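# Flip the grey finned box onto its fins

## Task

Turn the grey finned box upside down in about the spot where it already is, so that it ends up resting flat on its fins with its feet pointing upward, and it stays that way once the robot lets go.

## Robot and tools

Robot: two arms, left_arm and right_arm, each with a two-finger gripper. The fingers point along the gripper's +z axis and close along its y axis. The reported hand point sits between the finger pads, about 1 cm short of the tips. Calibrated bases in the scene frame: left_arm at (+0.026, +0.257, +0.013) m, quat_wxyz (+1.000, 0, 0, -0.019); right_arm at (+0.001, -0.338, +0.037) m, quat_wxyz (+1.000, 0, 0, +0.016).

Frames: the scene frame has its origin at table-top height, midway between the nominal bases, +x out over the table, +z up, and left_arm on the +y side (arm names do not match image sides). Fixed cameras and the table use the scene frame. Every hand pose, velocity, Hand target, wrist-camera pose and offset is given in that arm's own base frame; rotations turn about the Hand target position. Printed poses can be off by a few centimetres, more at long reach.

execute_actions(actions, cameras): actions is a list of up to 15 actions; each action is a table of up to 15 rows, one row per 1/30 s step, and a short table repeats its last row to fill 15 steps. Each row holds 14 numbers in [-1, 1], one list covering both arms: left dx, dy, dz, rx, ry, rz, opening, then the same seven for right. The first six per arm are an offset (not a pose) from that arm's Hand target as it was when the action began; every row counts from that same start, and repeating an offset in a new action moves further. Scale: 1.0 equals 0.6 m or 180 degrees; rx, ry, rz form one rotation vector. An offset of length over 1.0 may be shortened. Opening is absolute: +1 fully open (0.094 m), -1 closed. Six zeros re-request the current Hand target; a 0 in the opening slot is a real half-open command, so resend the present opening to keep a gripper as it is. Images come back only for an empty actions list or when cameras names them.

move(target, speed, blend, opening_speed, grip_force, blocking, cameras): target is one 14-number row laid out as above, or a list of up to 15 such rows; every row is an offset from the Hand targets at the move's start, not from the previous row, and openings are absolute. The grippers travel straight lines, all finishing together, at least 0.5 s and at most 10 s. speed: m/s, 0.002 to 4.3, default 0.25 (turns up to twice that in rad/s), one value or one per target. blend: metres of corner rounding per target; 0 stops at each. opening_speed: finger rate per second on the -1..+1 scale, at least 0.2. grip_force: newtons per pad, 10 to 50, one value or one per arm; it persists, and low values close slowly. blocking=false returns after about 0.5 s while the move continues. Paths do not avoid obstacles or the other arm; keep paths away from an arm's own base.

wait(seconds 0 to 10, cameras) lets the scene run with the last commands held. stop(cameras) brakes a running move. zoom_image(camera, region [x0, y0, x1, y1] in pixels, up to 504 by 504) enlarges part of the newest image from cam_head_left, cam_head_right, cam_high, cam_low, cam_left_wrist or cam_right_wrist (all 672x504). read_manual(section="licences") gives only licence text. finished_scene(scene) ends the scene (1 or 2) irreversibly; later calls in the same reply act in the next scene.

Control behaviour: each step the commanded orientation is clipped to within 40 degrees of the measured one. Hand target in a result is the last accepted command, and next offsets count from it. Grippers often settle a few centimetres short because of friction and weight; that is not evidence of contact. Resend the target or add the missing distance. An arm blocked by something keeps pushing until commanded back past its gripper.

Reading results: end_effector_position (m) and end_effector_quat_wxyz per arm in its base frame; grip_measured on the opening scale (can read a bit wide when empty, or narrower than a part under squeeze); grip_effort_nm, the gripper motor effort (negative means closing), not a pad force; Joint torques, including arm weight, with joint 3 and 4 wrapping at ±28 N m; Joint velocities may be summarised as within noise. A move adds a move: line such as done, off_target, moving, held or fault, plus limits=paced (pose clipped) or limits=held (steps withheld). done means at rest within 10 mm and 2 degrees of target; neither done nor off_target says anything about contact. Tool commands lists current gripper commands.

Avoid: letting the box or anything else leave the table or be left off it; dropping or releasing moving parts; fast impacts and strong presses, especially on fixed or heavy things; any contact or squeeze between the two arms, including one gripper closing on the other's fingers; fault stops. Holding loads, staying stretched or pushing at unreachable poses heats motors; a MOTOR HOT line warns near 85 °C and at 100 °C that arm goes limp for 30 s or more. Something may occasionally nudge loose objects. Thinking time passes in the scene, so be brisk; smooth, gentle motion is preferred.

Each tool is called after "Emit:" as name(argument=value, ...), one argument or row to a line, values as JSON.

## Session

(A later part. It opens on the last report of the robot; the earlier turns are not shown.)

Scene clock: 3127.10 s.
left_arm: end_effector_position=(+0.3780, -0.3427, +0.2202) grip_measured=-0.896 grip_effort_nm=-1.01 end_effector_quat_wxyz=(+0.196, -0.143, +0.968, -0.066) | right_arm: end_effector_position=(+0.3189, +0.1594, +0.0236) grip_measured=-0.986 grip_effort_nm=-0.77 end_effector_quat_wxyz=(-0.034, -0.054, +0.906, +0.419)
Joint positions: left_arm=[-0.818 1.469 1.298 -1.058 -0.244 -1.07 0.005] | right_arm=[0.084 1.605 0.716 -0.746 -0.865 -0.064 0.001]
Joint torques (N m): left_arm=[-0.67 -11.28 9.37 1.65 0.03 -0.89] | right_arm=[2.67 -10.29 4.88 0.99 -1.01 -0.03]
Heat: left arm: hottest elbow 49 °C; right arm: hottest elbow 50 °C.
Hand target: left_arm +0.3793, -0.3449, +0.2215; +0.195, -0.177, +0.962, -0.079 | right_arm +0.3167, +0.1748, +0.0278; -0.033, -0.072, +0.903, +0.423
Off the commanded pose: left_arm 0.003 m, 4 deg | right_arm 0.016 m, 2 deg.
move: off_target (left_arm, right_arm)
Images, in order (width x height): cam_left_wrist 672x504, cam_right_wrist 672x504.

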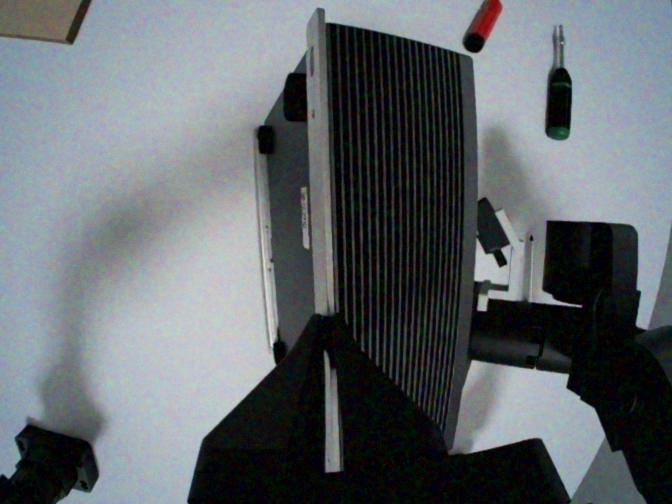

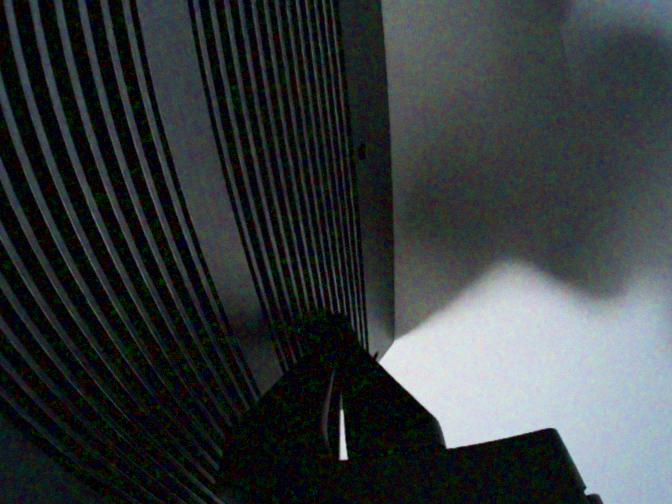

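Emit:
move(
  target=[
    [-0.0, 0.0, 0.0, 0, 0, 0, -0.6, -0.05, 0, 0, 0, 0, 0, -1],
    [-0.04, 0.007, 0.092, 0, 0, 0, -0.6, 0, 0, 0, 0, 0, 0, -1],
    [-0.08, 0.014, 0.18, 0, 0, 0, -0.6, 0, 0, 0, 0, 0, 0, -1],
  ],
  speed=0.08,
  opening_speed=0.3,
  cameras=["cam_left_wrist", "cam_right_wrist"],
)

Scene clock: 3142.80 s.
left_arm: end_effector_position=(+0.3301, -0.3289, +0.3055) grip_measured=-0.602 grip_effort_nm=0.15 end_effector_quat_wxyz=(+0.184, -0.173, +0.966, -0.059) | right_arm: end_effector_position=(+0.3068, +0.1637, +0.0237) grip_measured=-0.986 grip_effort_nm=-0.77 end_effector_quat_wxyz=(-0.036, -0.053, +0.906, +0.419)
Joint positions: left_arm=[-0.879 1.37 1.429 -1.338 -0.26 -1.194 0.019] | right_arm=[0.1 1.579 0.682 -0.725 -0.866 -0.041 0.001]
Joint torques (N m): left_arm=[-1.61 -10.4 13 0.73 -0.3 -0.31] | right_arm=[1.49 -7.24 7.43 0.34 -1 -0.18]
Heat: left arm: hottest elbow 48 °C; right arm: hottest elbow 47 °C.
Hand target: left_arm +0.3312, -0.3366, +0.3295; +0.195, -0.177, +0.962, -0.079 | right_arm +0.3169, +0.1747, +0.0279; -0.033, -0.072, +0.903, +0.423
Off the commanded pose: left_arm 0.025 m, 3 deg | right_arm 0.015 m, 2 deg.
move: off_target (left_arm, right_arm)
Images, in order (width x height): cam_left_wrist 672x504, cam_right_wrist 672x504.

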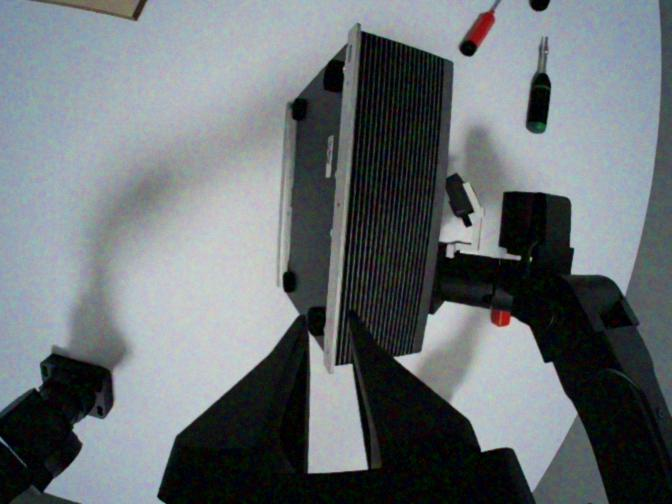

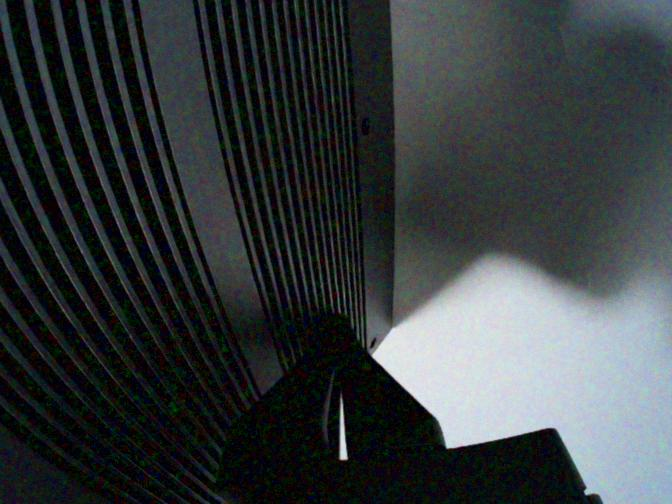

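Emit:
move(
  target=[-0.05, 0.53, 0.117, 0, 0, 0, -0.6, 0, 0.05, 0, 0, 0, 0, -1],
  speed=[0.15],
  cameras=["cam_left_wrist", "cam_right_wrist", "cam_head_left"],
)

Scene clock: 3155.43 s.
left_arm: end_effector_position=(+0.3019, -0.0213, +0.3858) grip_measured=-0.602 grip_effort_nm=0.15 end_effector_quat_wxyz=(+0.182, -0.179, +0.964, -0.077) | right_arm: end_effector_position=(+0.3071, +0.1890, +0.0235) grip_measured=-0.986 grip_effort_nm=-0.77 end_effector_quat_wxyz=(-0.042, -0.051, +0.906, +0.418)
Joint positions: left_arm=[-0.028 0.936 1.308 -1.551 0.072 -0.41 0.019] | right_arm=[0.177 1.579 0.682 -0.65 -0.866 0.075 0.001]
Joint torques (N m): left_arm=[0.09 -3.02 11.32 0.96 0.2 -0.01] | right_arm=[2.49 -8 6.98 1.48 -0.99 0]
Heat: left arm: hottest elbow 49 °C; right arm: hottest elbow 45 °C.
Hand target: left_arm +0.3011, -0.0187, +0.3997; +0.195, -0.177, +0.962, -0.079 | right_arm +0.3169, +0.2047, +0.0279; -0.033, -0.072, +0.903, +0.423
Off the commanded pose: left_arm 0.014 m, 1 deg | right_arm 0.019 m, 3 deg.
move: off_target (left_arm, right_arm)
Images, in order (width x height): cam_head_left 672x504, cam_left_wrist 672x504, cam_right_wrist 672x504.

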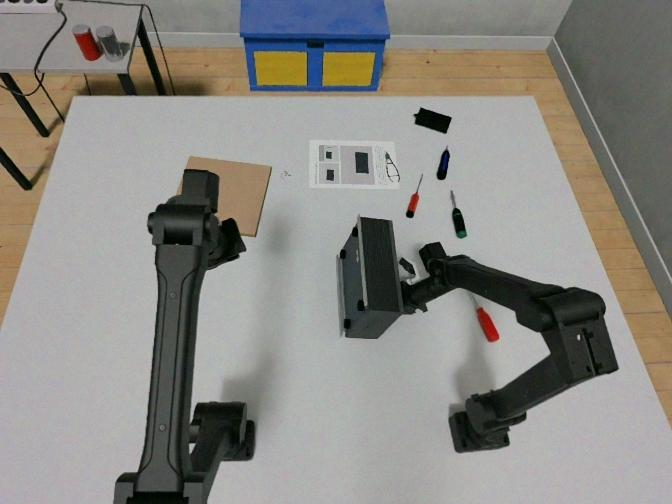

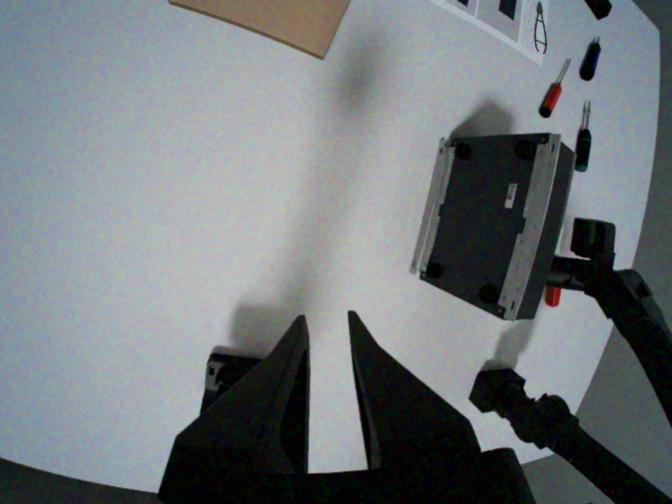

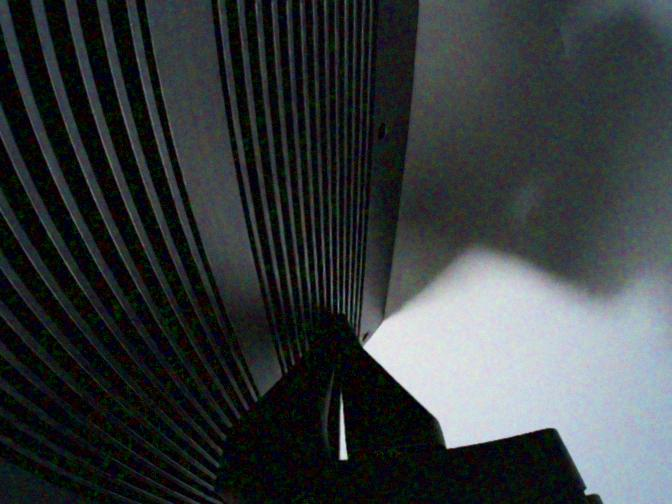

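Emit:
move(
  target=[0, 0, 0, 0, 0, 0, -0.6, 0, 0.07, 0, 0, 0, 0, -1],
  speed=[0.04],
  cameras=["cam_left_wrist", "cam_right_wrist", "cam_head_left"],
)

Scene clock: 3163.20 s.
left_arm: end_effector_position=(+0.3019, -0.0212, +0.3858) grip_measured=-0.602 grip_effort_nm=0.15 end_effector_quat_wxyz=(+0.182, -0.179, +0.964, -0.077) | right_arm: end_effector_position=(+0.3072, +0.2313, +0.0227) grip_measured=-0.986 grip_effort_nm=-0.77 end_effector_quat_wxyz=(-0.042, -0.054, +0.906, +0.417)
Joint positions: left_arm=[-0.027 0.936 1.308 -1.551 0.072 -0.409 0.019] | right_arm=[0.298 1.584 0.682 -0.508 -0.855 0.252 0.001]
Joint torques (N m): left_arm=[0.03 -2.9 11.33 1.01 0.2 -0.05] | right_arm=[2.26 -8.29 7.27 1.62 -0.8 0.03]
Heat: left arm: hottest elbow 50 °C; right arm: hottest elbow 45 °C.
Hand target: left_arm +0.3011, -0.0185, +0.3997; +0.195, -0.177, +0.962, -0.078 | right_arm +0.3169, +0.2468, +0.0279; -0.033, -0.072, +0.903, +0.423
Off the commanded pose: left_arm 0.014 m, 1 deg | right_arm 0.019 m, 2 deg.
move: off_target (left_arm, right_arm)
Images, in order (width x height): cam_head_left 672x504, cam_left_wrist 672x504, cam_right_wrist 672x504.

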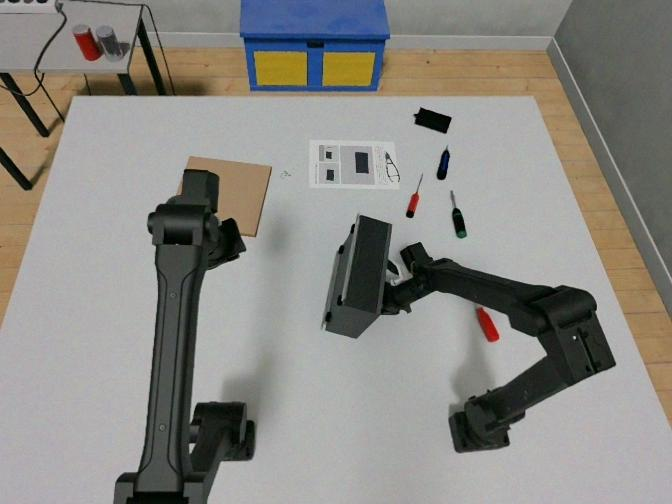

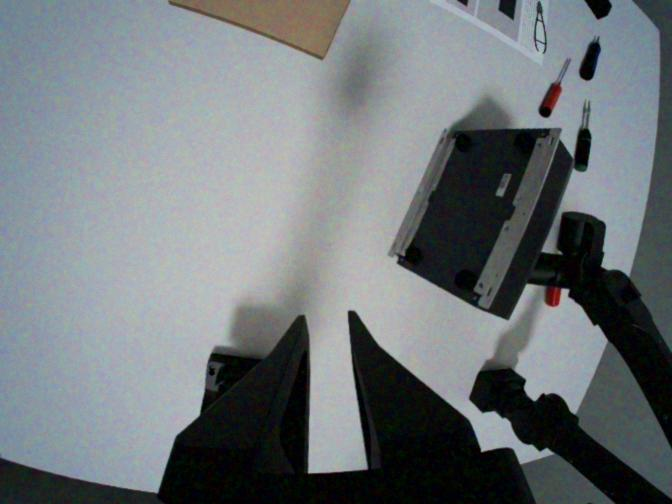

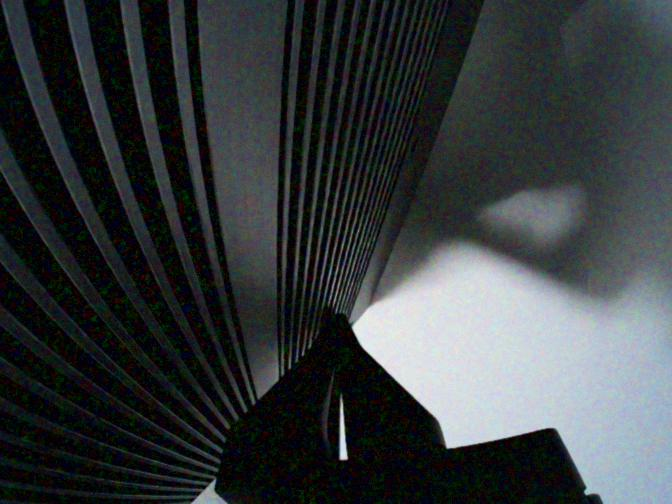

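Emit:
move(
  target=[
    [0, 0, 0, 0, 0, 0, -0.6, 0, -0.133, 0, 0, 0, 0, -1],
    [0, 0, 0, 0, 0, 0, -0.6, 0.17, -0.15, 0, 0, 0, 0, -1],
    [0, 0, 0, 0, 0, 0, -0.6, 0.17, 0.03, 0, 0, 0, 0, -1],
  ],
  speed=[0.12, 0.12, 0.05],
  blend=[0.02, 0.02, 0],
  cameras=["cam_left_wrist", "cam_right_wrist", "cam_head_left"],
)

Scene clock: 3192.13 s.
left_arm: end_effector_position=(+0.3019, -0.0212, +0.3858) grip_measured=-0.602 grip_effort_nm=0.15 end_effector_quat_wxyz=(+0.182, -0.179, +0.964, -0.077) | right_arm: end_effector_position=(+0.4110, +0.2438, +0.0206) grip_measured=-0.986 grip_effort_nm=-0.77 end_effector_quat_wxyz=(-0.040, -0.051, +0.908, +0.414)
Joint positions: left_arm=[-0.027 0.936 1.308 -1.551 0.072 -0.409 0.019] | right_arm=[0.259 1.798 0.989 -0.641 -0.852 0.201 0.001]
Joint torques (N m): left_arm=[0.03 -2.84 11.3 0.98 0.21 -0.05] | right_arm=[2.37 -11.81 7.97 1.46 -1.19 0.01]
Heat: left arm: hottest elbow 52 °C; right arm: hottest elbow 44 °C.
Hand target: left_arm +0.3011, -0.0185, +0.3997; +0.195, -0.177, +0.962, -0.078 | right_arm +0.4188, +0.2647, +0.0276; -0.033, -0.072, +0.903, +0.423
Off the commanded pose: left_arm 0.014 m, 1 deg | right_arm 0.024 m, 3 deg.
move: off_target (left_arm, right_arm)
Images, in order (width x height): cam_head_left 672x504, cam_left_wrist 672x504, cam_right_wrist 672x504.

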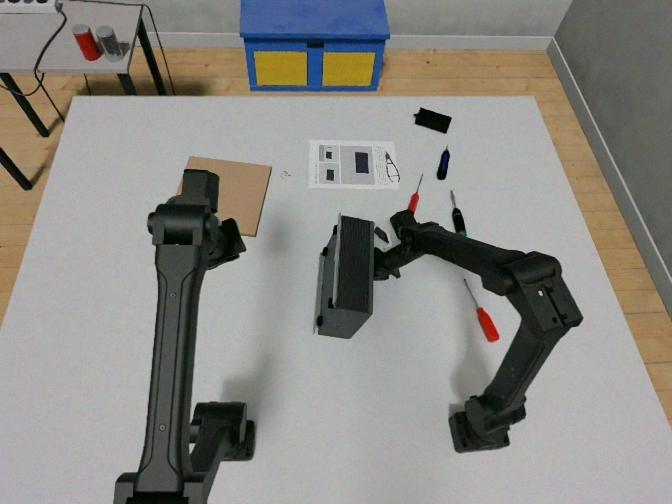

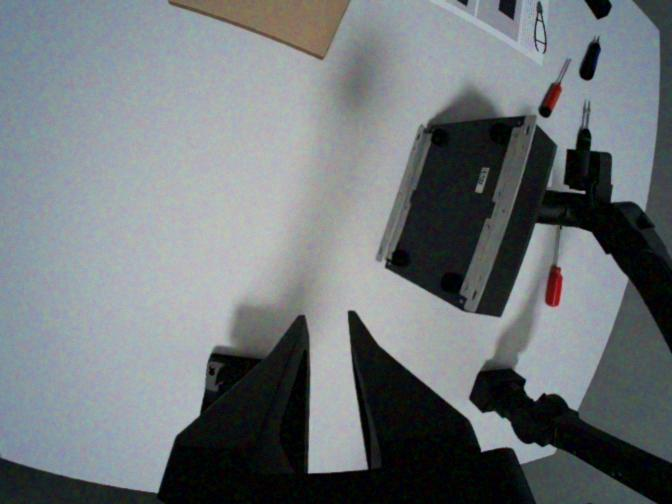

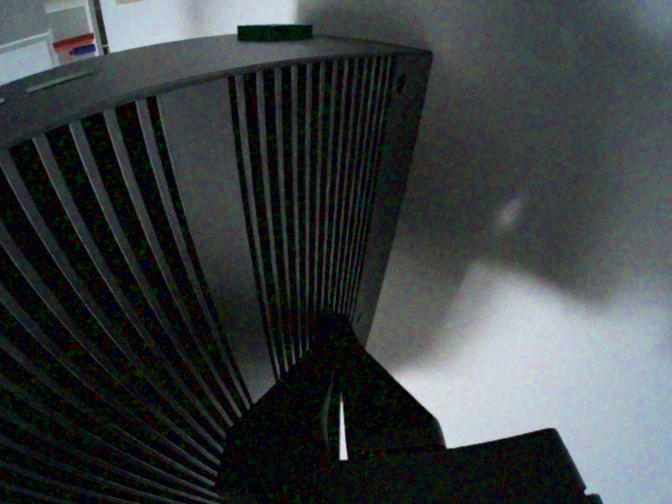

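Emit:
move(
  target=[0, 0, 0, 0, 0, 0, -0.6, 0, 0.09, 0, 0, 0, 0, -1],
  speed=[0.04],
  cameras=["cam_left_wrist"],
)

Emit:
move(
  target=[0, 0, 0, 0, 0, 0, -0.6, 0, 0.07, 0, 0, 0, 0, -1],
  speed=[0.04],
  cameras=["cam_left_wrist"],
)

Scene clock: 3200.67 s.
left_arm: end_effector_position=(+0.3019, -0.0212, +0.3858) grip_measured=-0.602 grip_effort_nm=0.15 end_effector_quat_wxyz=(+0.182, -0.179, +0.964, -0.077) | right_arm: end_effector_position=(+0.4107, +0.2916, +0.0206) grip_measured=-0.986 grip_effort_nm=-0.77 end_effector_quat_wxyz=(-0.041, -0.047, +0.908, +0.414)
Joint positions: left_arm=[-0.027 0.936 1.308 -1.551 0.072 -0.409 0.019] | right_arm=[0.36 1.811 1.005 -0.528 -0.832 0.362 0.001]
Joint torques (N m): left_arm=[-0.03 -2.96 11.33 0.98 0.2 -0.05] | right_arm=[2.73 -12.04 8.83 1.8 -0.93 -0.02]
Heat: left arm: hottest elbow 52 °C; right arm: hottest elbow 44 °C.
Hand target: left_arm +0.3011, -0.0185, +0.3997; +0.195, -0.177, +0.962, -0.078 | right_arm +0.4187, +0.3187, +0.0276; -0.033, -0.072, +0.903, +0.423
Off the commanded pose: left_arm 0.014 m, 1 deg | right_arm 0.029 m, 3 deg.
move: off_target (left_arm, right_arm)
Images, in order (width x height): cam_left_wrist 672x504.

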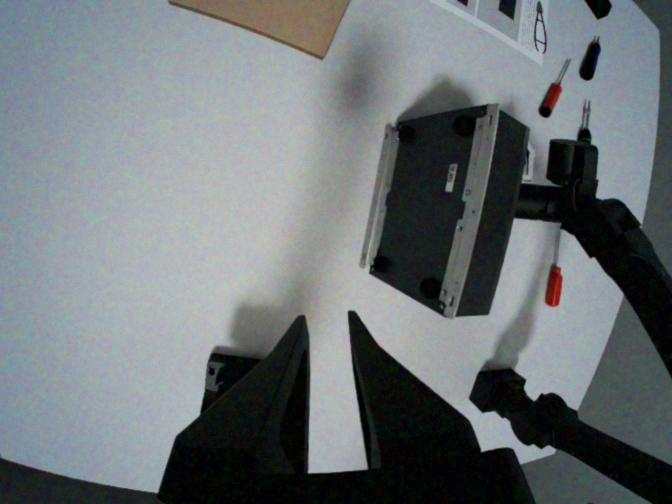

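Scene clock: 3202.73 s.
left_arm: end_effector_position=(+0.3019, -0.0212, +0.3858) grip_measured=-0.602 grip_effort_nm=0.15 end_effector_quat_wxyz=(+0.182, -0.179, +0.964, -0.077) | right_arm: end_effector_position=(+0.4122, +0.3310, +0.0204) grip_measured=-0.986 grip_effort_nm=-0.77 end_effector_quat_wxyz=(-0.042, -0.046, +0.909, +0.413)
Joint positions: left_arm=[-0.027 0.936 1.308 -1.551 0.072 -0.409 0.019] | right_arm=[0.437 1.836 1.039 -0.46 -0.81 0.471 0.001]
Joint torques (N m): left_arm=[0.09 -2.96 11.3 1.03 0.19 -0.04] | right_arm=[2.26 -12.4 9.1 2.07 -0.83 0.02]
Heat: left arm: hottest elbow 52 °C; right arm: hottest elbow 44 °C.
Hand target: left_arm +0.3011, -0.0185, +0.3997; +0.195, -0.177, +0.962, -0.078 | right_arm +0.4189, +0.3608, +0.0278; -0.033, -0.072, +0.903, +0.423
Off the commanded pose: left_arm 0.014 m, 1 deg | right_arm 0.031 m, 3 deg.
move: off_target (left_arm, right_arm)
Images, in order (width x height): cam_left_wrist 672x504.

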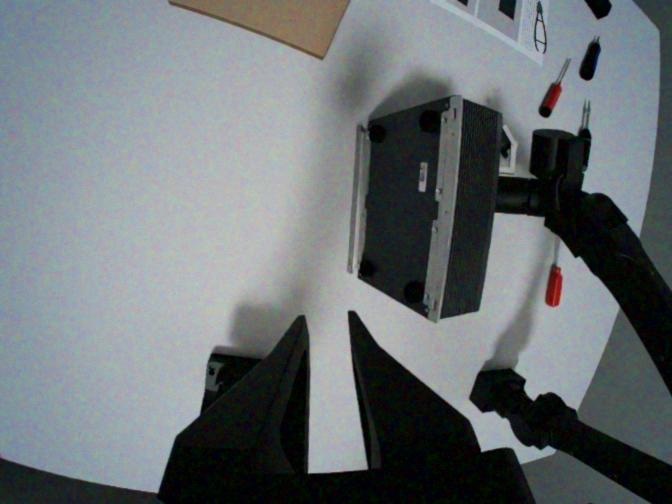

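Emit:
move(
  target=[
    [0, 0, 0, 0, 0, 0, -0.6, 0, -0.142, 0, 0, 0, 0, -1],
    [0, 0, 0, 0, 0, 0, -0.6, -0.125, -0.142, 0, 0, 0, 0, -1],
    [0, 0, 0, 0, 0, 0, -0.6, -0.125, 0.05, 0, 0, 0, 0, -1],
  ],
  speed=[0.12, 0.12, 0.05],
  blend=[0.015, 0.015, 0],
  cameras=["cam_left_wrist", "cam_right_wrist", "cam_head_left"],
)

Scene clock: 3222.63 s.
left_arm: end_effector_position=(+0.3019, -0.0212, +0.3858) grip_measured=-0.602 grip_effort_nm=0.15 end_effector_quat_wxyz=(+0.182, -0.179, +0.964, -0.077) | right_arm: end_effector_position=(+0.3291, +0.3608, +0.0125) grip_measured=-0.986 grip_effort_nm=-0.77 end_effector_quat_wxyz=(-0.054, -0.047, +0.911, +0.405)
Joint positions: left_arm=[-0.027 0.936 1.308 -1.551 0.072 -0.409 0.019] | right_arm=[0.585 1.739 0.85 -0.268 -0.757 0.65 0.001]
Joint torques (N m): left_arm=[0.26 -2.9 11.3 0.99 0.19 -0.04] | right_arm=[1.44 -11.75 9.5 2.3 -0.62 0]
Heat: left arm: hottest elbow 52 °C; right arm: hottest elbow 46 °C.
Hand target: left_arm +0.3011, -0.0185, +0.3997; +0.195, -0.177, +0.962, -0.078 | right_arm +0.3437, +0.3907, +0.0278; -0.033, -0.072, +0.903, +0.423
Off the commanded pose: left_arm 0.014 m, 1 deg | right_arm 0.037 m, 4 deg.
move: off_target (left_arm, right_arm)
Images, in order (width x height): cam_head_left 672x504, cam_left_wrist 672x504, cam_right_wrist 672x504.

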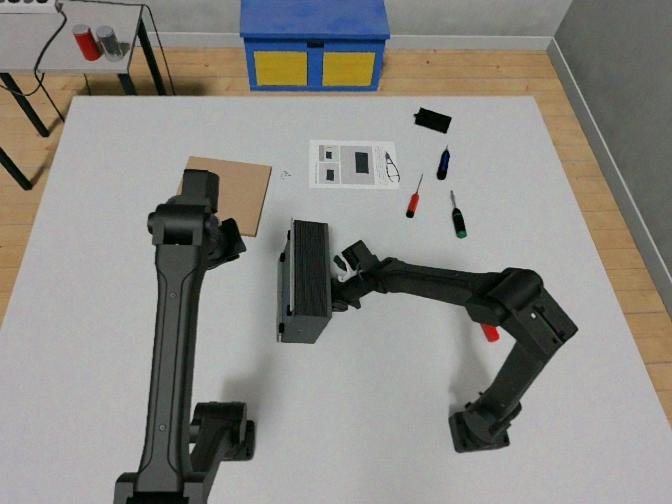

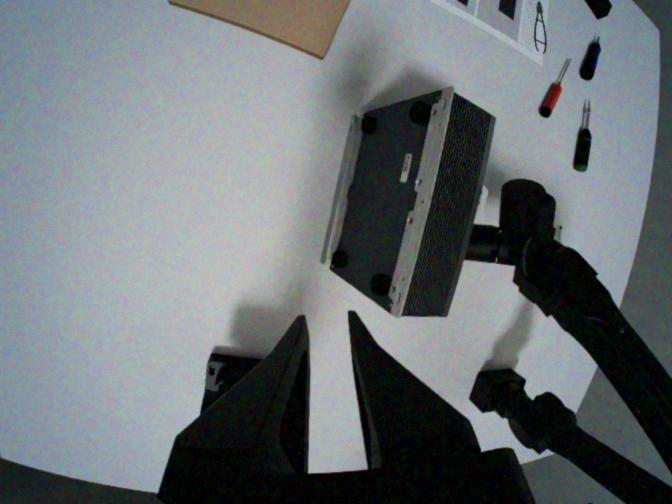

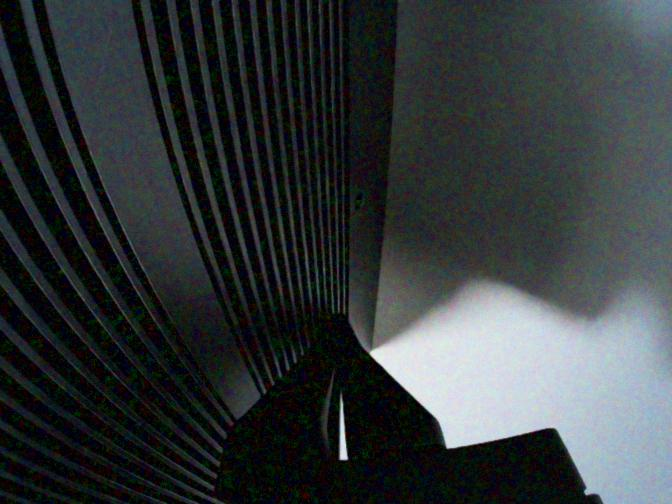

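Emit:
move(
  target=[
    [0, 0, 0, 0, 0, 0, -0.6, 0, 0.05, 0.01, 0, 0, 0, -1],
    [0, 0, 0, 0, 0, 0, -0.6, 0, -0.1, 0.01, 0, 0, 0, -1],
    [0, 0, 0, 0, 0, 0, -0.6, 0.08, -0.1, 0.01, 0, 0, 0, -1],
    [0, 0, 0, 0, 0, 0, -0.6, 0.08, 0.07, 0.01, 0, 0, 0, -1],
  ],
  speed=[0.05, 0.12, 0.12, 0.05],
  blend=[0.0, 0.015, 0.015, 0],
  cameras=["cam_left_wrist", "cam_right_wrist", "cam_head_left"],
)

Scene clock: 3245.13 s.
left_arm: end_effector_position=(+0.3019, -0.0212, +0.3858) grip_measured=-0.602 grip_effort_nm=0.15 end_effector_quat_wxyz=(+0.182, -0.179, +0.964, -0.077) | right_arm: end_effector_position=(+0.3778, +0.3991, +0.0132) grip_measured=-0.986 grip_effort_nm=-0.76 end_effector_quat_wxyz=(-0.056, -0.044, +0.913, +0.401)
Joint positions: left_arm=[-0.027 0.936 1.308 -1.551 0.072 -0.409 0.019] | right_arm=[0.597 1.854 1.042 -0.344 -0.746 0.666 0.001]
Joint torques (N m): left_arm=[0.15 -3.08 11.32 1.06 0.21 -0.04] | right_arm=[1.61 -13.63 10.19 2.28 -0.8 -0.04]
Heat: left arm: hottest elbow 53 °C; right arm: hottest elbow 45 °C.
Hand target: left_arm +0.3011, -0.0185, +0.3997; +0.195, -0.177, +0.962, -0.078 | right_arm +0.3917, +0.4328, +0.0337; -0.033, -0.072, +0.903, +0.423
Off the commanded pose: left_arm 0.014 m, 1 deg | right_arm 0.042 m, 5 deg.
move: off_target (left_arm, right_arm)
Images, in order (width x height): cam_head_left 672x504, cam_left_wrist 672x504, cam_right_wrist 672x504.

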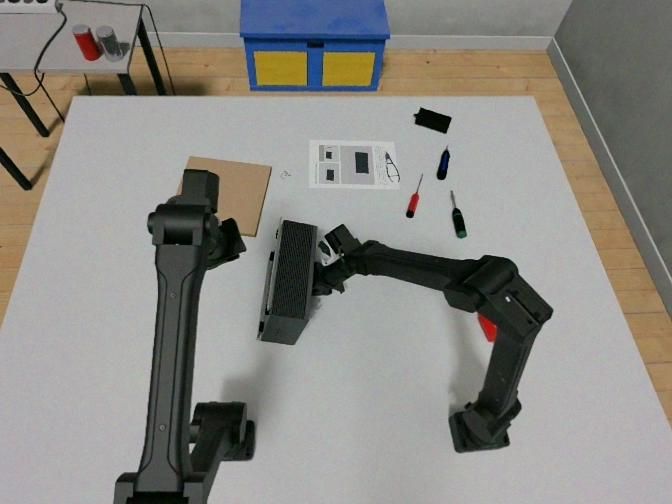

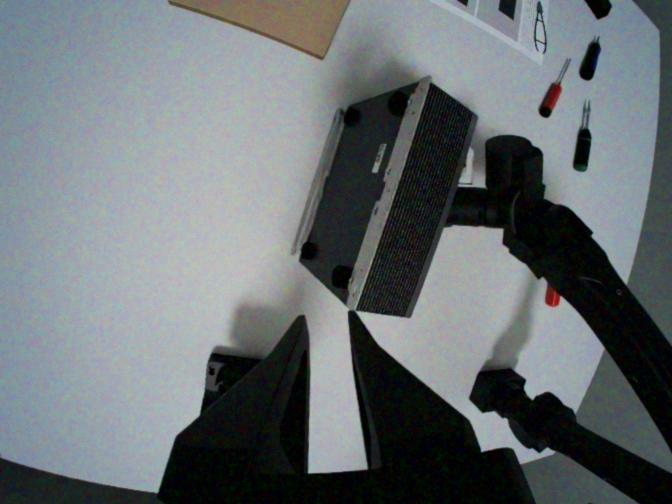

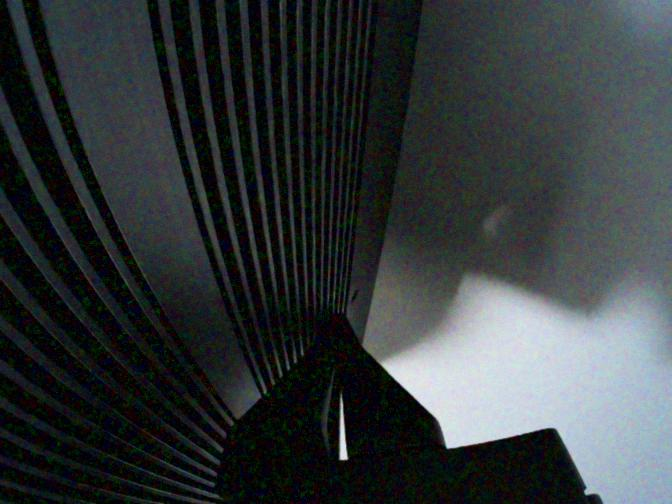

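Emit:
move(
  target=[
    [0, 0, 0, 0, 0, 0, -0.6, 0, 0.065, 0.01, 0, 0, 0, -1],
    [0, 0, 0, 0, 0, 0, -0.6, 0, -0.1, 0.01, 0, 0, 0, -1],
  ],
  speed=[0.05, 0.12],
  cameras=["cam_left_wrist", "cam_right_wrist", "cam_head_left"],
)

Scene clock: 3269.37 s.
left_arm: end_effector_position=(+0.3019, -0.0212, +0.3858) grip_measured=-0.602 grip_effort_nm=0.15 end_effector_quat_wxyz=(+0.182, -0.179, +0.964, -0.077) | right_arm: end_effector_position=(+0.3877, +0.3753, +0.0322) grip_measured=-0.986 grip_effort_nm=-0.77 end_effector_quat_wxyz=(-0.040, -0.069, +0.904, +0.420)
Joint positions: left_arm=[-0.027 0.936 1.308 -1.551 0.072 -0.409 0.019] | right_arm=[0.538 1.811 1.027 -0.383 -0.795 0.557 0.001]
Joint torques (N m): left_arm=[0.09 -2.96 11.32 1.02 0.19 -0.05] | right_arm=[-1.26 -15.56 6.17 0.99 -0.6 -0.21]
Heat: left arm: hottest elbow 53 °C; right arm: hottest elbow 47 °C.
Hand target: left_arm +0.3011, -0.0185, +0.3997; +0.195, -0.177, +0.962, -0.078 | right_arm +0.3917, +0.3727, +0.0397; -0.033, -0.072, +0.903, +0.423
Off the commanded pose: left_arm 0.014 m, 1 deg | right_arm 0.009 m, 1 deg.
move: off_target (left_arm)
Images, in order (width x height): cam_head_left 672x504, cam_left_wrist 672x504, cam_right_wrist 672x504.

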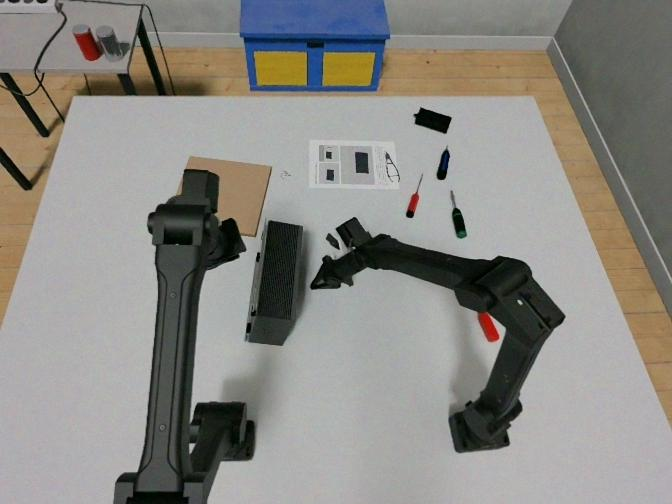

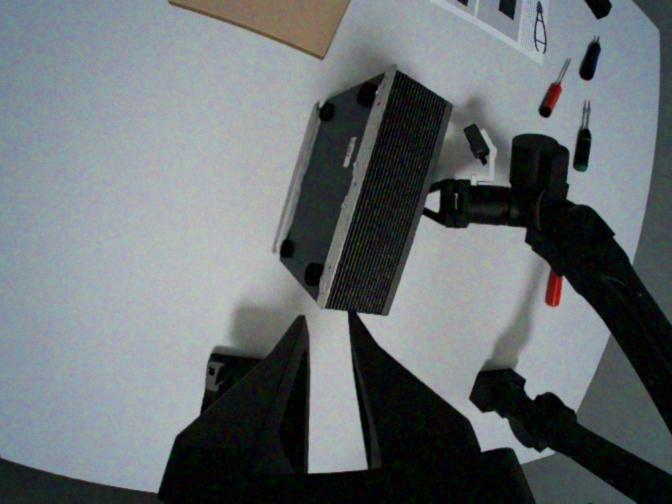

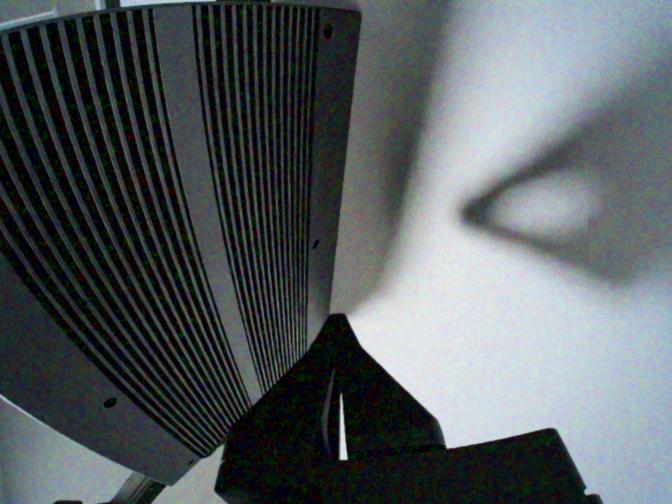

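Emit:
move(
  target=[
    [-0.03, 0.08, -0.01, 0, 0, 0, -0.6, 0, -0.2, 0.0, 0, 0, 0, -1],
    [-0.067, 0.167, -0.02, 0, 0, 0, -0.6, 0, -0.2, 0.433, -0.2066, -0.0043, -0.0833, -0.3],
    [-0.067, 0.167, -0.02, 0, 0, 0, -0.6, 0, 0.149, 0.433, -0.2066, -0.0043, -0.0833, -0.3],
  ],
  speed=[0.12, 0.2, 0.12],
  blend=[0.02, 0.03, 0],
  cameras=["cam_left_wrist", "cam_right_wrist", "cam_head_left"],
)

Scene clock: 3313.40 s.
left_arm: end_effector_position=(+0.2657, +0.0813, +0.3876) grip_measured=-0.602 grip_effort_nm=0.15 end_effector_quat_wxyz=(+0.196, -0.178, +0.961, -0.079) | right_arm: end_effector_position=(+0.3888, +0.4521, +0.2865) grip_measured=-0.301 grip_effort_nm=0.07 end_effector_quat_wxyz=(-0.002, +0.056, +0.993, +0.105)
Joint positions: left_arm=[0.457 0.9 1.293 -1.62 0.255 0.046 0.019] | right_arm=[0.821 1.81 1.934 -1.535 -0.137 0.946 0.033]
Joint torques (N m): left_arm=[0.09 -2.43 8.65 0.96 0.36 -0.04] | right_arm=[-0.15 -15.85 11.56 0.38 0.09 0.04]
Heat: left arm: hottest elbow 52 °C; right arm: hottest elbow 46 °C.
Hand target: left_arm +0.2610, +0.0816, +0.3877; +0.195, -0.177, +0.962, -0.079 | right_arm +0.3917, +0.4622, +0.2996; +0.007, +0.056, +0.992, +0.114
Off the commanded pose: left_arm 0.005 m, 0 deg | right_arm 0.017 m, 1 deg.
move: off_target (right_arm); blend cut to 0 m at target 2; target 2's new opening was sent with right_arm's hand 0.019 m and 2 deg from that target
Images, in order (width x height): cam_head_left 672x504, cam_left_wrist 672x504, cam_right_wrist 672x504.

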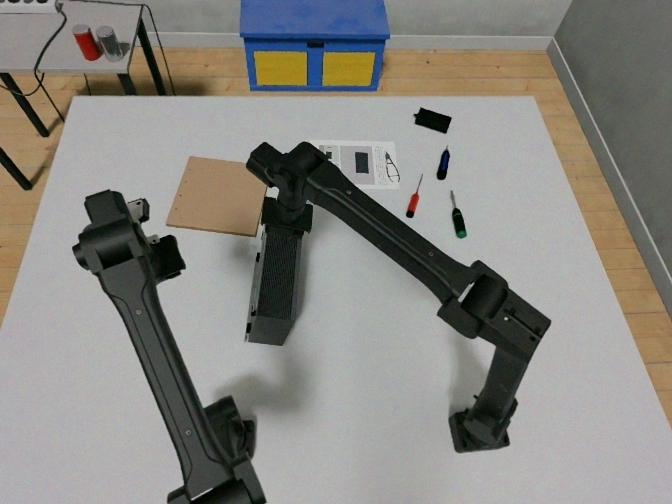

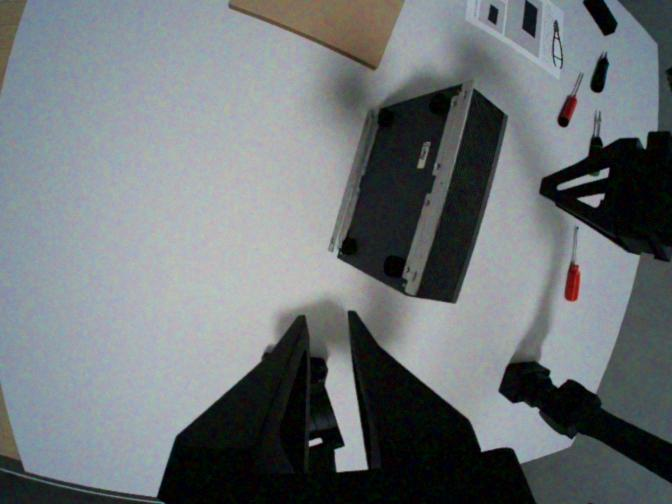

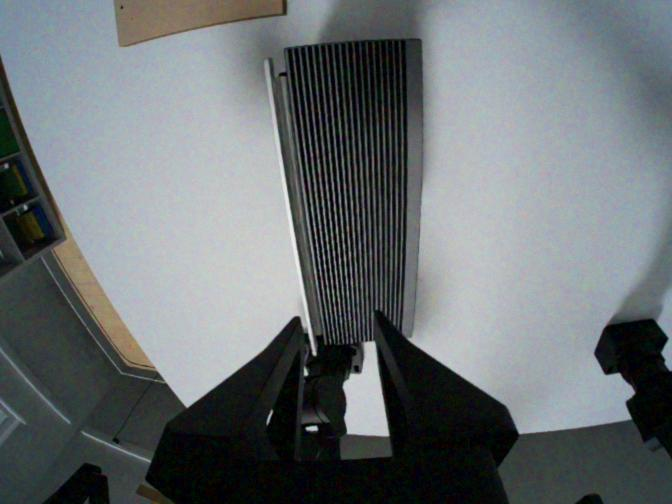

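Emit:
move(
  target=[0, 0, 0, 0, 0, 0, -0.6, -0.029, 0.0755, -0.078, 0, 0, 0, -0.3],
  speed=0.08,
  cameras=["cam_left_wrist", "cam_right_wrist"],
)

Scene clock: 3337.47 s.
left_arm: end_effector_position=(+0.2657, +0.0813, +0.3876) grip_measured=-0.602 grip_effort_nm=0.15 end_effector_quat_wxyz=(+0.196, -0.178, +0.961, -0.079) | right_arm: end_effector_position=(+0.3764, +0.4987, +0.2568) grip_measured=-0.301 grip_effort_nm=0.07 end_effector_quat_wxyz=(+0.004, +0.057, +0.992, +0.113)
Joint positions: left_arm=[0.457 0.9 1.293 -1.62 0.255 0.046 0.019] | right_arm=[0.891 1.866 1.934 -1.45 -0.124 1.018 0.033]
Joint torques (N m): left_arm=[0.15 -2.49 8.66 0.94 0.35 -0.04] | right_arm=[0.32 -17.03 8.4 1.35 0.08 0.07]
Heat: left arm: hottest elbow 48 °C; right arm: hottest elbow 48 °C.
Hand target: left_arm +0.2610, +0.0816, +0.3877; +0.195, -0.177, +0.962, -0.079 | right_arm +0.3743, +0.5074, +0.2528; +0.006, +0.056, +0.992, +0.114
Off the commanded pose: left_arm 0.005 m, 0 deg | right_arm 0.010 m, 0 deg.
move: done
Images, in order (width x height): cam_left_wrist 672x504, cam_right_wrist 672x504.

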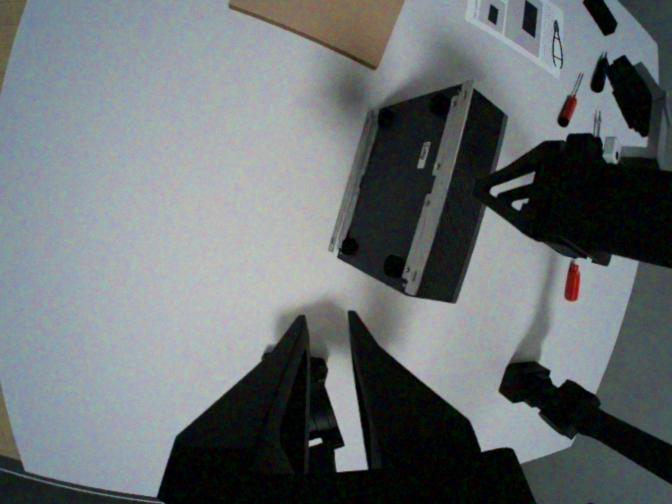

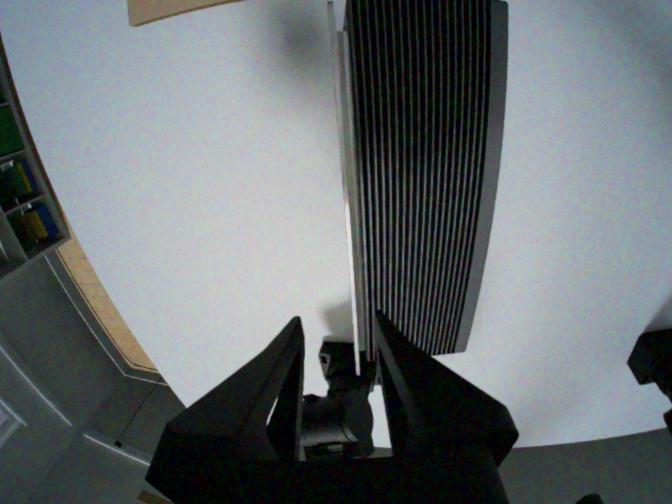

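Emit:
move(
  target=[
    [0, 0, 0, 0, 0, 0, -0.6, 0, -0.0117, -0.005, 0, 0, 0, -0.3],
    [0, 0, 0, 0, 0, 0, -0.6, 0, 0.006, -0.083, 0, 0, 0, -0.3],
  ],
  speed=0.06,
  cameras=["cam_right_wrist"],
)

Scene clock: 3370.03 s.
left_arm: end_effector_position=(+0.2657, +0.0813, +0.3876) grip_measured=-0.602 grip_effort_nm=0.15 end_effector_quat_wxyz=(+0.196, -0.178, +0.961, -0.079) | right_arm: end_effector_position=(+0.3782, +0.5020, +0.2081) grip_measured=-0.301 grip_effort_nm=0.07 end_effector_quat_wxyz=(+0.005, +0.058, +0.992, +0.113)
Joint positions: left_arm=[0.457 0.9 1.293 -1.62 0.255 0.046 0.019] | right_arm=[0.892 1.874 1.818 -1.323 -0.123 1.021 0.033]
Joint torques (N m): left_arm=[0.21 -2.37 8.65 0.94 0.35 -0.04] | right_arm=[0.56 -17.03 8.17 1.18 0.11 0.02]
Heat: left arm: hottest elbow 46 °C; right arm: hottest elbow 46 °C.
Hand target: left_arm +0.2610, +0.0816, +0.3877; +0.195, -0.177, +0.962, -0.079 | right_arm +0.3743, +0.5111, +0.2030; +0.006, +0.056, +0.992, +0.114
Off the commanded pose: left_arm 0.005 m, 0 deg | right_arm 0.011 m, 0 deg.
move: off_target (right_arm)
Images, in order (width x height): cam_right_wrist 672x504.

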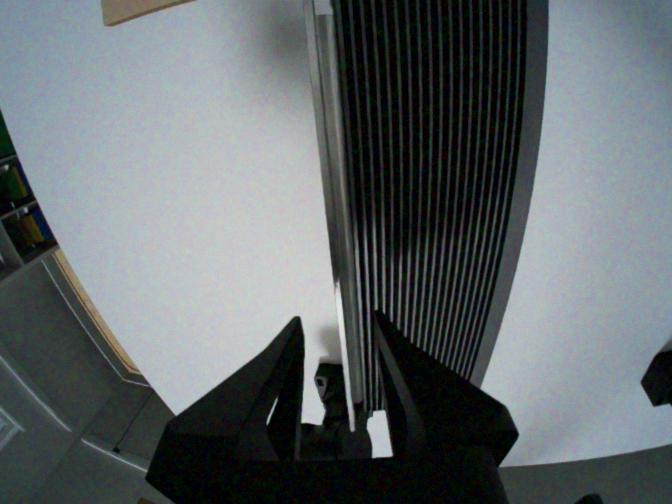

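Emit:
move(
  target=[0, 0, 0, 0, 0, 0, -0.6, 0.001, 0.0105, -0.047, 0, 0, 0, -0.3],
  speed=0.04,
  cameras=["cam_right_wrist", "cam_left_wrist"],
)

Scene clock: 3377.93 s.
left_arm: end_effector_position=(+0.2657, +0.0813, +0.3876) grip_measured=-0.602 grip_effort_nm=0.15 end_effector_quat_wxyz=(+0.196, -0.178, +0.961, -0.079) | right_arm: end_effector_position=(+0.3790, +0.5084, +0.1801) grip_measured=-0.301 grip_effort_nm=0.07 end_effector_quat_wxyz=(+0.005, +0.058, +0.992, +0.113)
Joint positions: left_arm=[0.457 0.9 1.293 -1.62 0.255 0.046 0.019] | right_arm=[0.898 1.896 1.777 -1.259 -0.122 1.027 0.033]
Joint torques (N m): left_arm=[0.09 -2.37 8.66 0.91 0.36 -0.04] | right_arm=[0.79 -17.26 8.29 1.33 0.1 -0.02]
Heat: left arm: hottest elbow 45 °C; right arm: hottest elbow 47 °C.
Hand target: left_arm +0.2610, +0.0816, +0.3877; +0.195, -0.177, +0.962, -0.079 | right_arm +0.3748, +0.5173, +0.1748; +0.006, +0.056, +0.992, +0.114
Off the commanded pose: left_arm 0.005 m, 0 deg | right_arm 0.011 m, 0 deg.
move: off_target (right_arm)
Images, in order (width x height): cam_left_wrist 672x504, cam_right_wrist 672x504.

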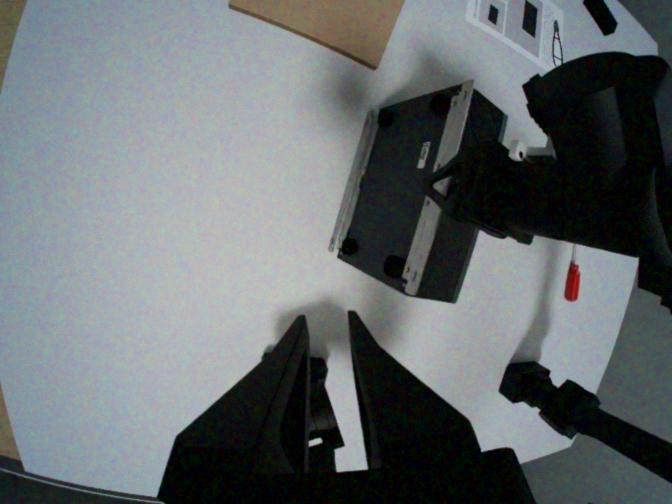

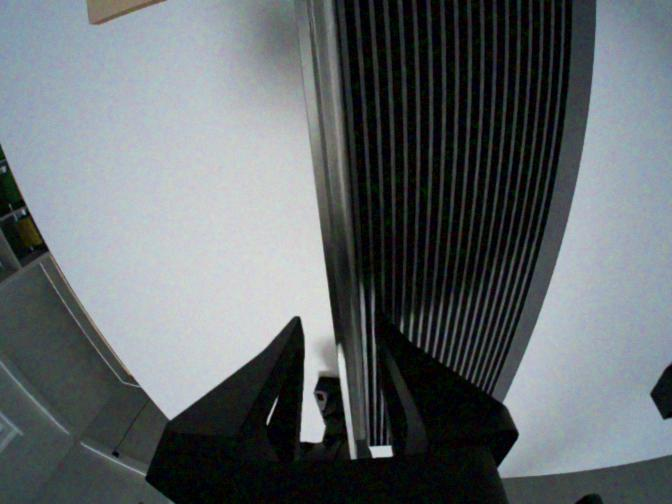

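Emit:
move(
  target=[0, 0, 0, 0, 0, 0, -0.6, 0, 0, 0, 0, 0, 0, -1],
  speed=0.04,
  opening_speed=0.3,
  cameras=["cam_right_wrist", "cam_left_wrist"],
)

Scene clock: 3384.83 s.
left_arm: end_effector_position=(+0.2657, +0.0813, +0.3876) grip_measured=-0.602 grip_effort_nm=0.15 end_effector_quat_wxyz=(+0.196, -0.178, +0.961, -0.079) | right_arm: end_effector_position=(+0.3779, +0.5053, +0.1786) grip_measured=-0.813 grip_effort_nm=-1.04 end_effector_quat_wxyz=(+0.004, +0.059, +0.993, +0.107)
Joint positions: left_arm=[0.457 0.9 1.293 -1.62 0.255 0.046 0.019] | right_arm=[0.898 1.896 1.775 -1.269 -0.116 1.027 0.009]
Joint torques (N m): left_arm=[0.09 -2.37 8.66 0.94 0.35 -0.04] | right_arm=[0.21 -17.2 8.46 1.74 -0.18 0.02]
Heat: left arm: hottest elbow 45 °C; right arm: hottest elbow 47 °C.
Hand target: left_arm +0.2610, +0.0816, +0.3877; +0.195, -0.177, +0.962, -0.079 | right_arm +0.3748, +0.5173, +0.1748; +0.006, +0.056, +0.992, +0.114
Off the commanded pose: left_arm 0.005 m, 0 deg | right_arm 0.013 m, 1 deg.
move: off_target (right_arm)
Images, in order (width x height): cam_left_wrist 672x504, cam_right_wrist 672x504.

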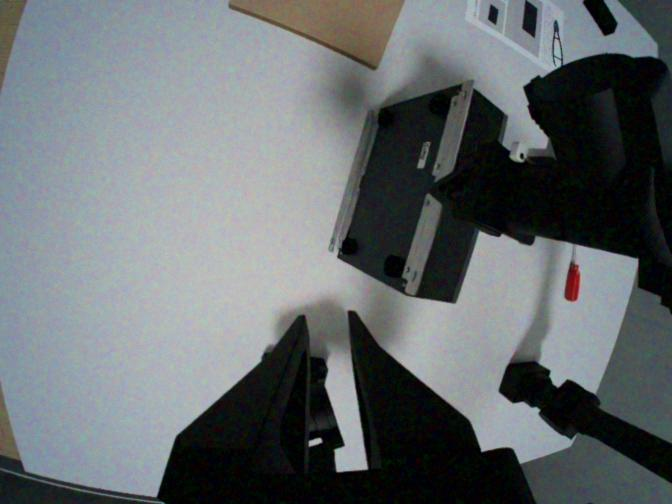

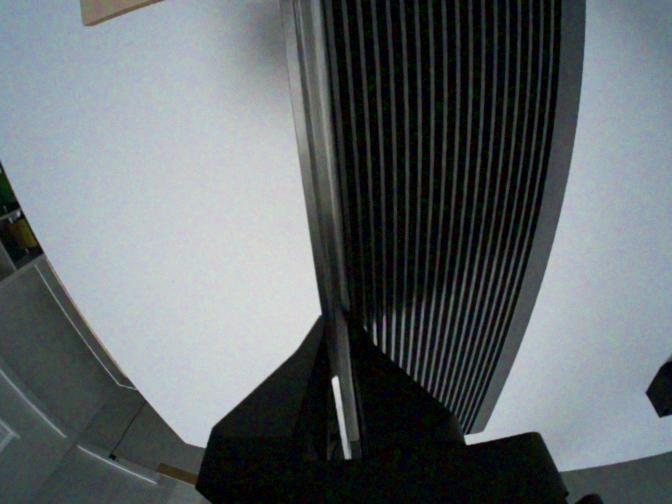

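Emit:
zoom_image(
  camera="cam_right_wrist",
  region=[240, 220, 460, 460],
)

Emit:
zoom_image(
  camera="cam_left_wrist",
  region=[320, 70, 520, 310],
)

Scaled by 2.100 from the camera's 672x504 image, which has a finer 960x720 frame.

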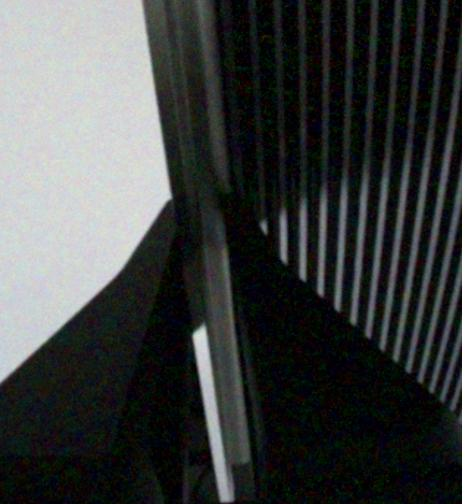

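Scaled by 2.100 from the camera's 672x504 image, which has a finer 960x720 frame.

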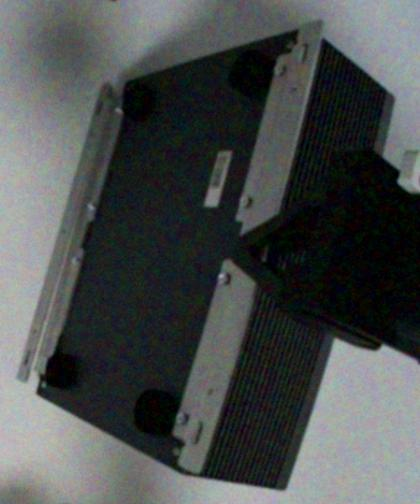

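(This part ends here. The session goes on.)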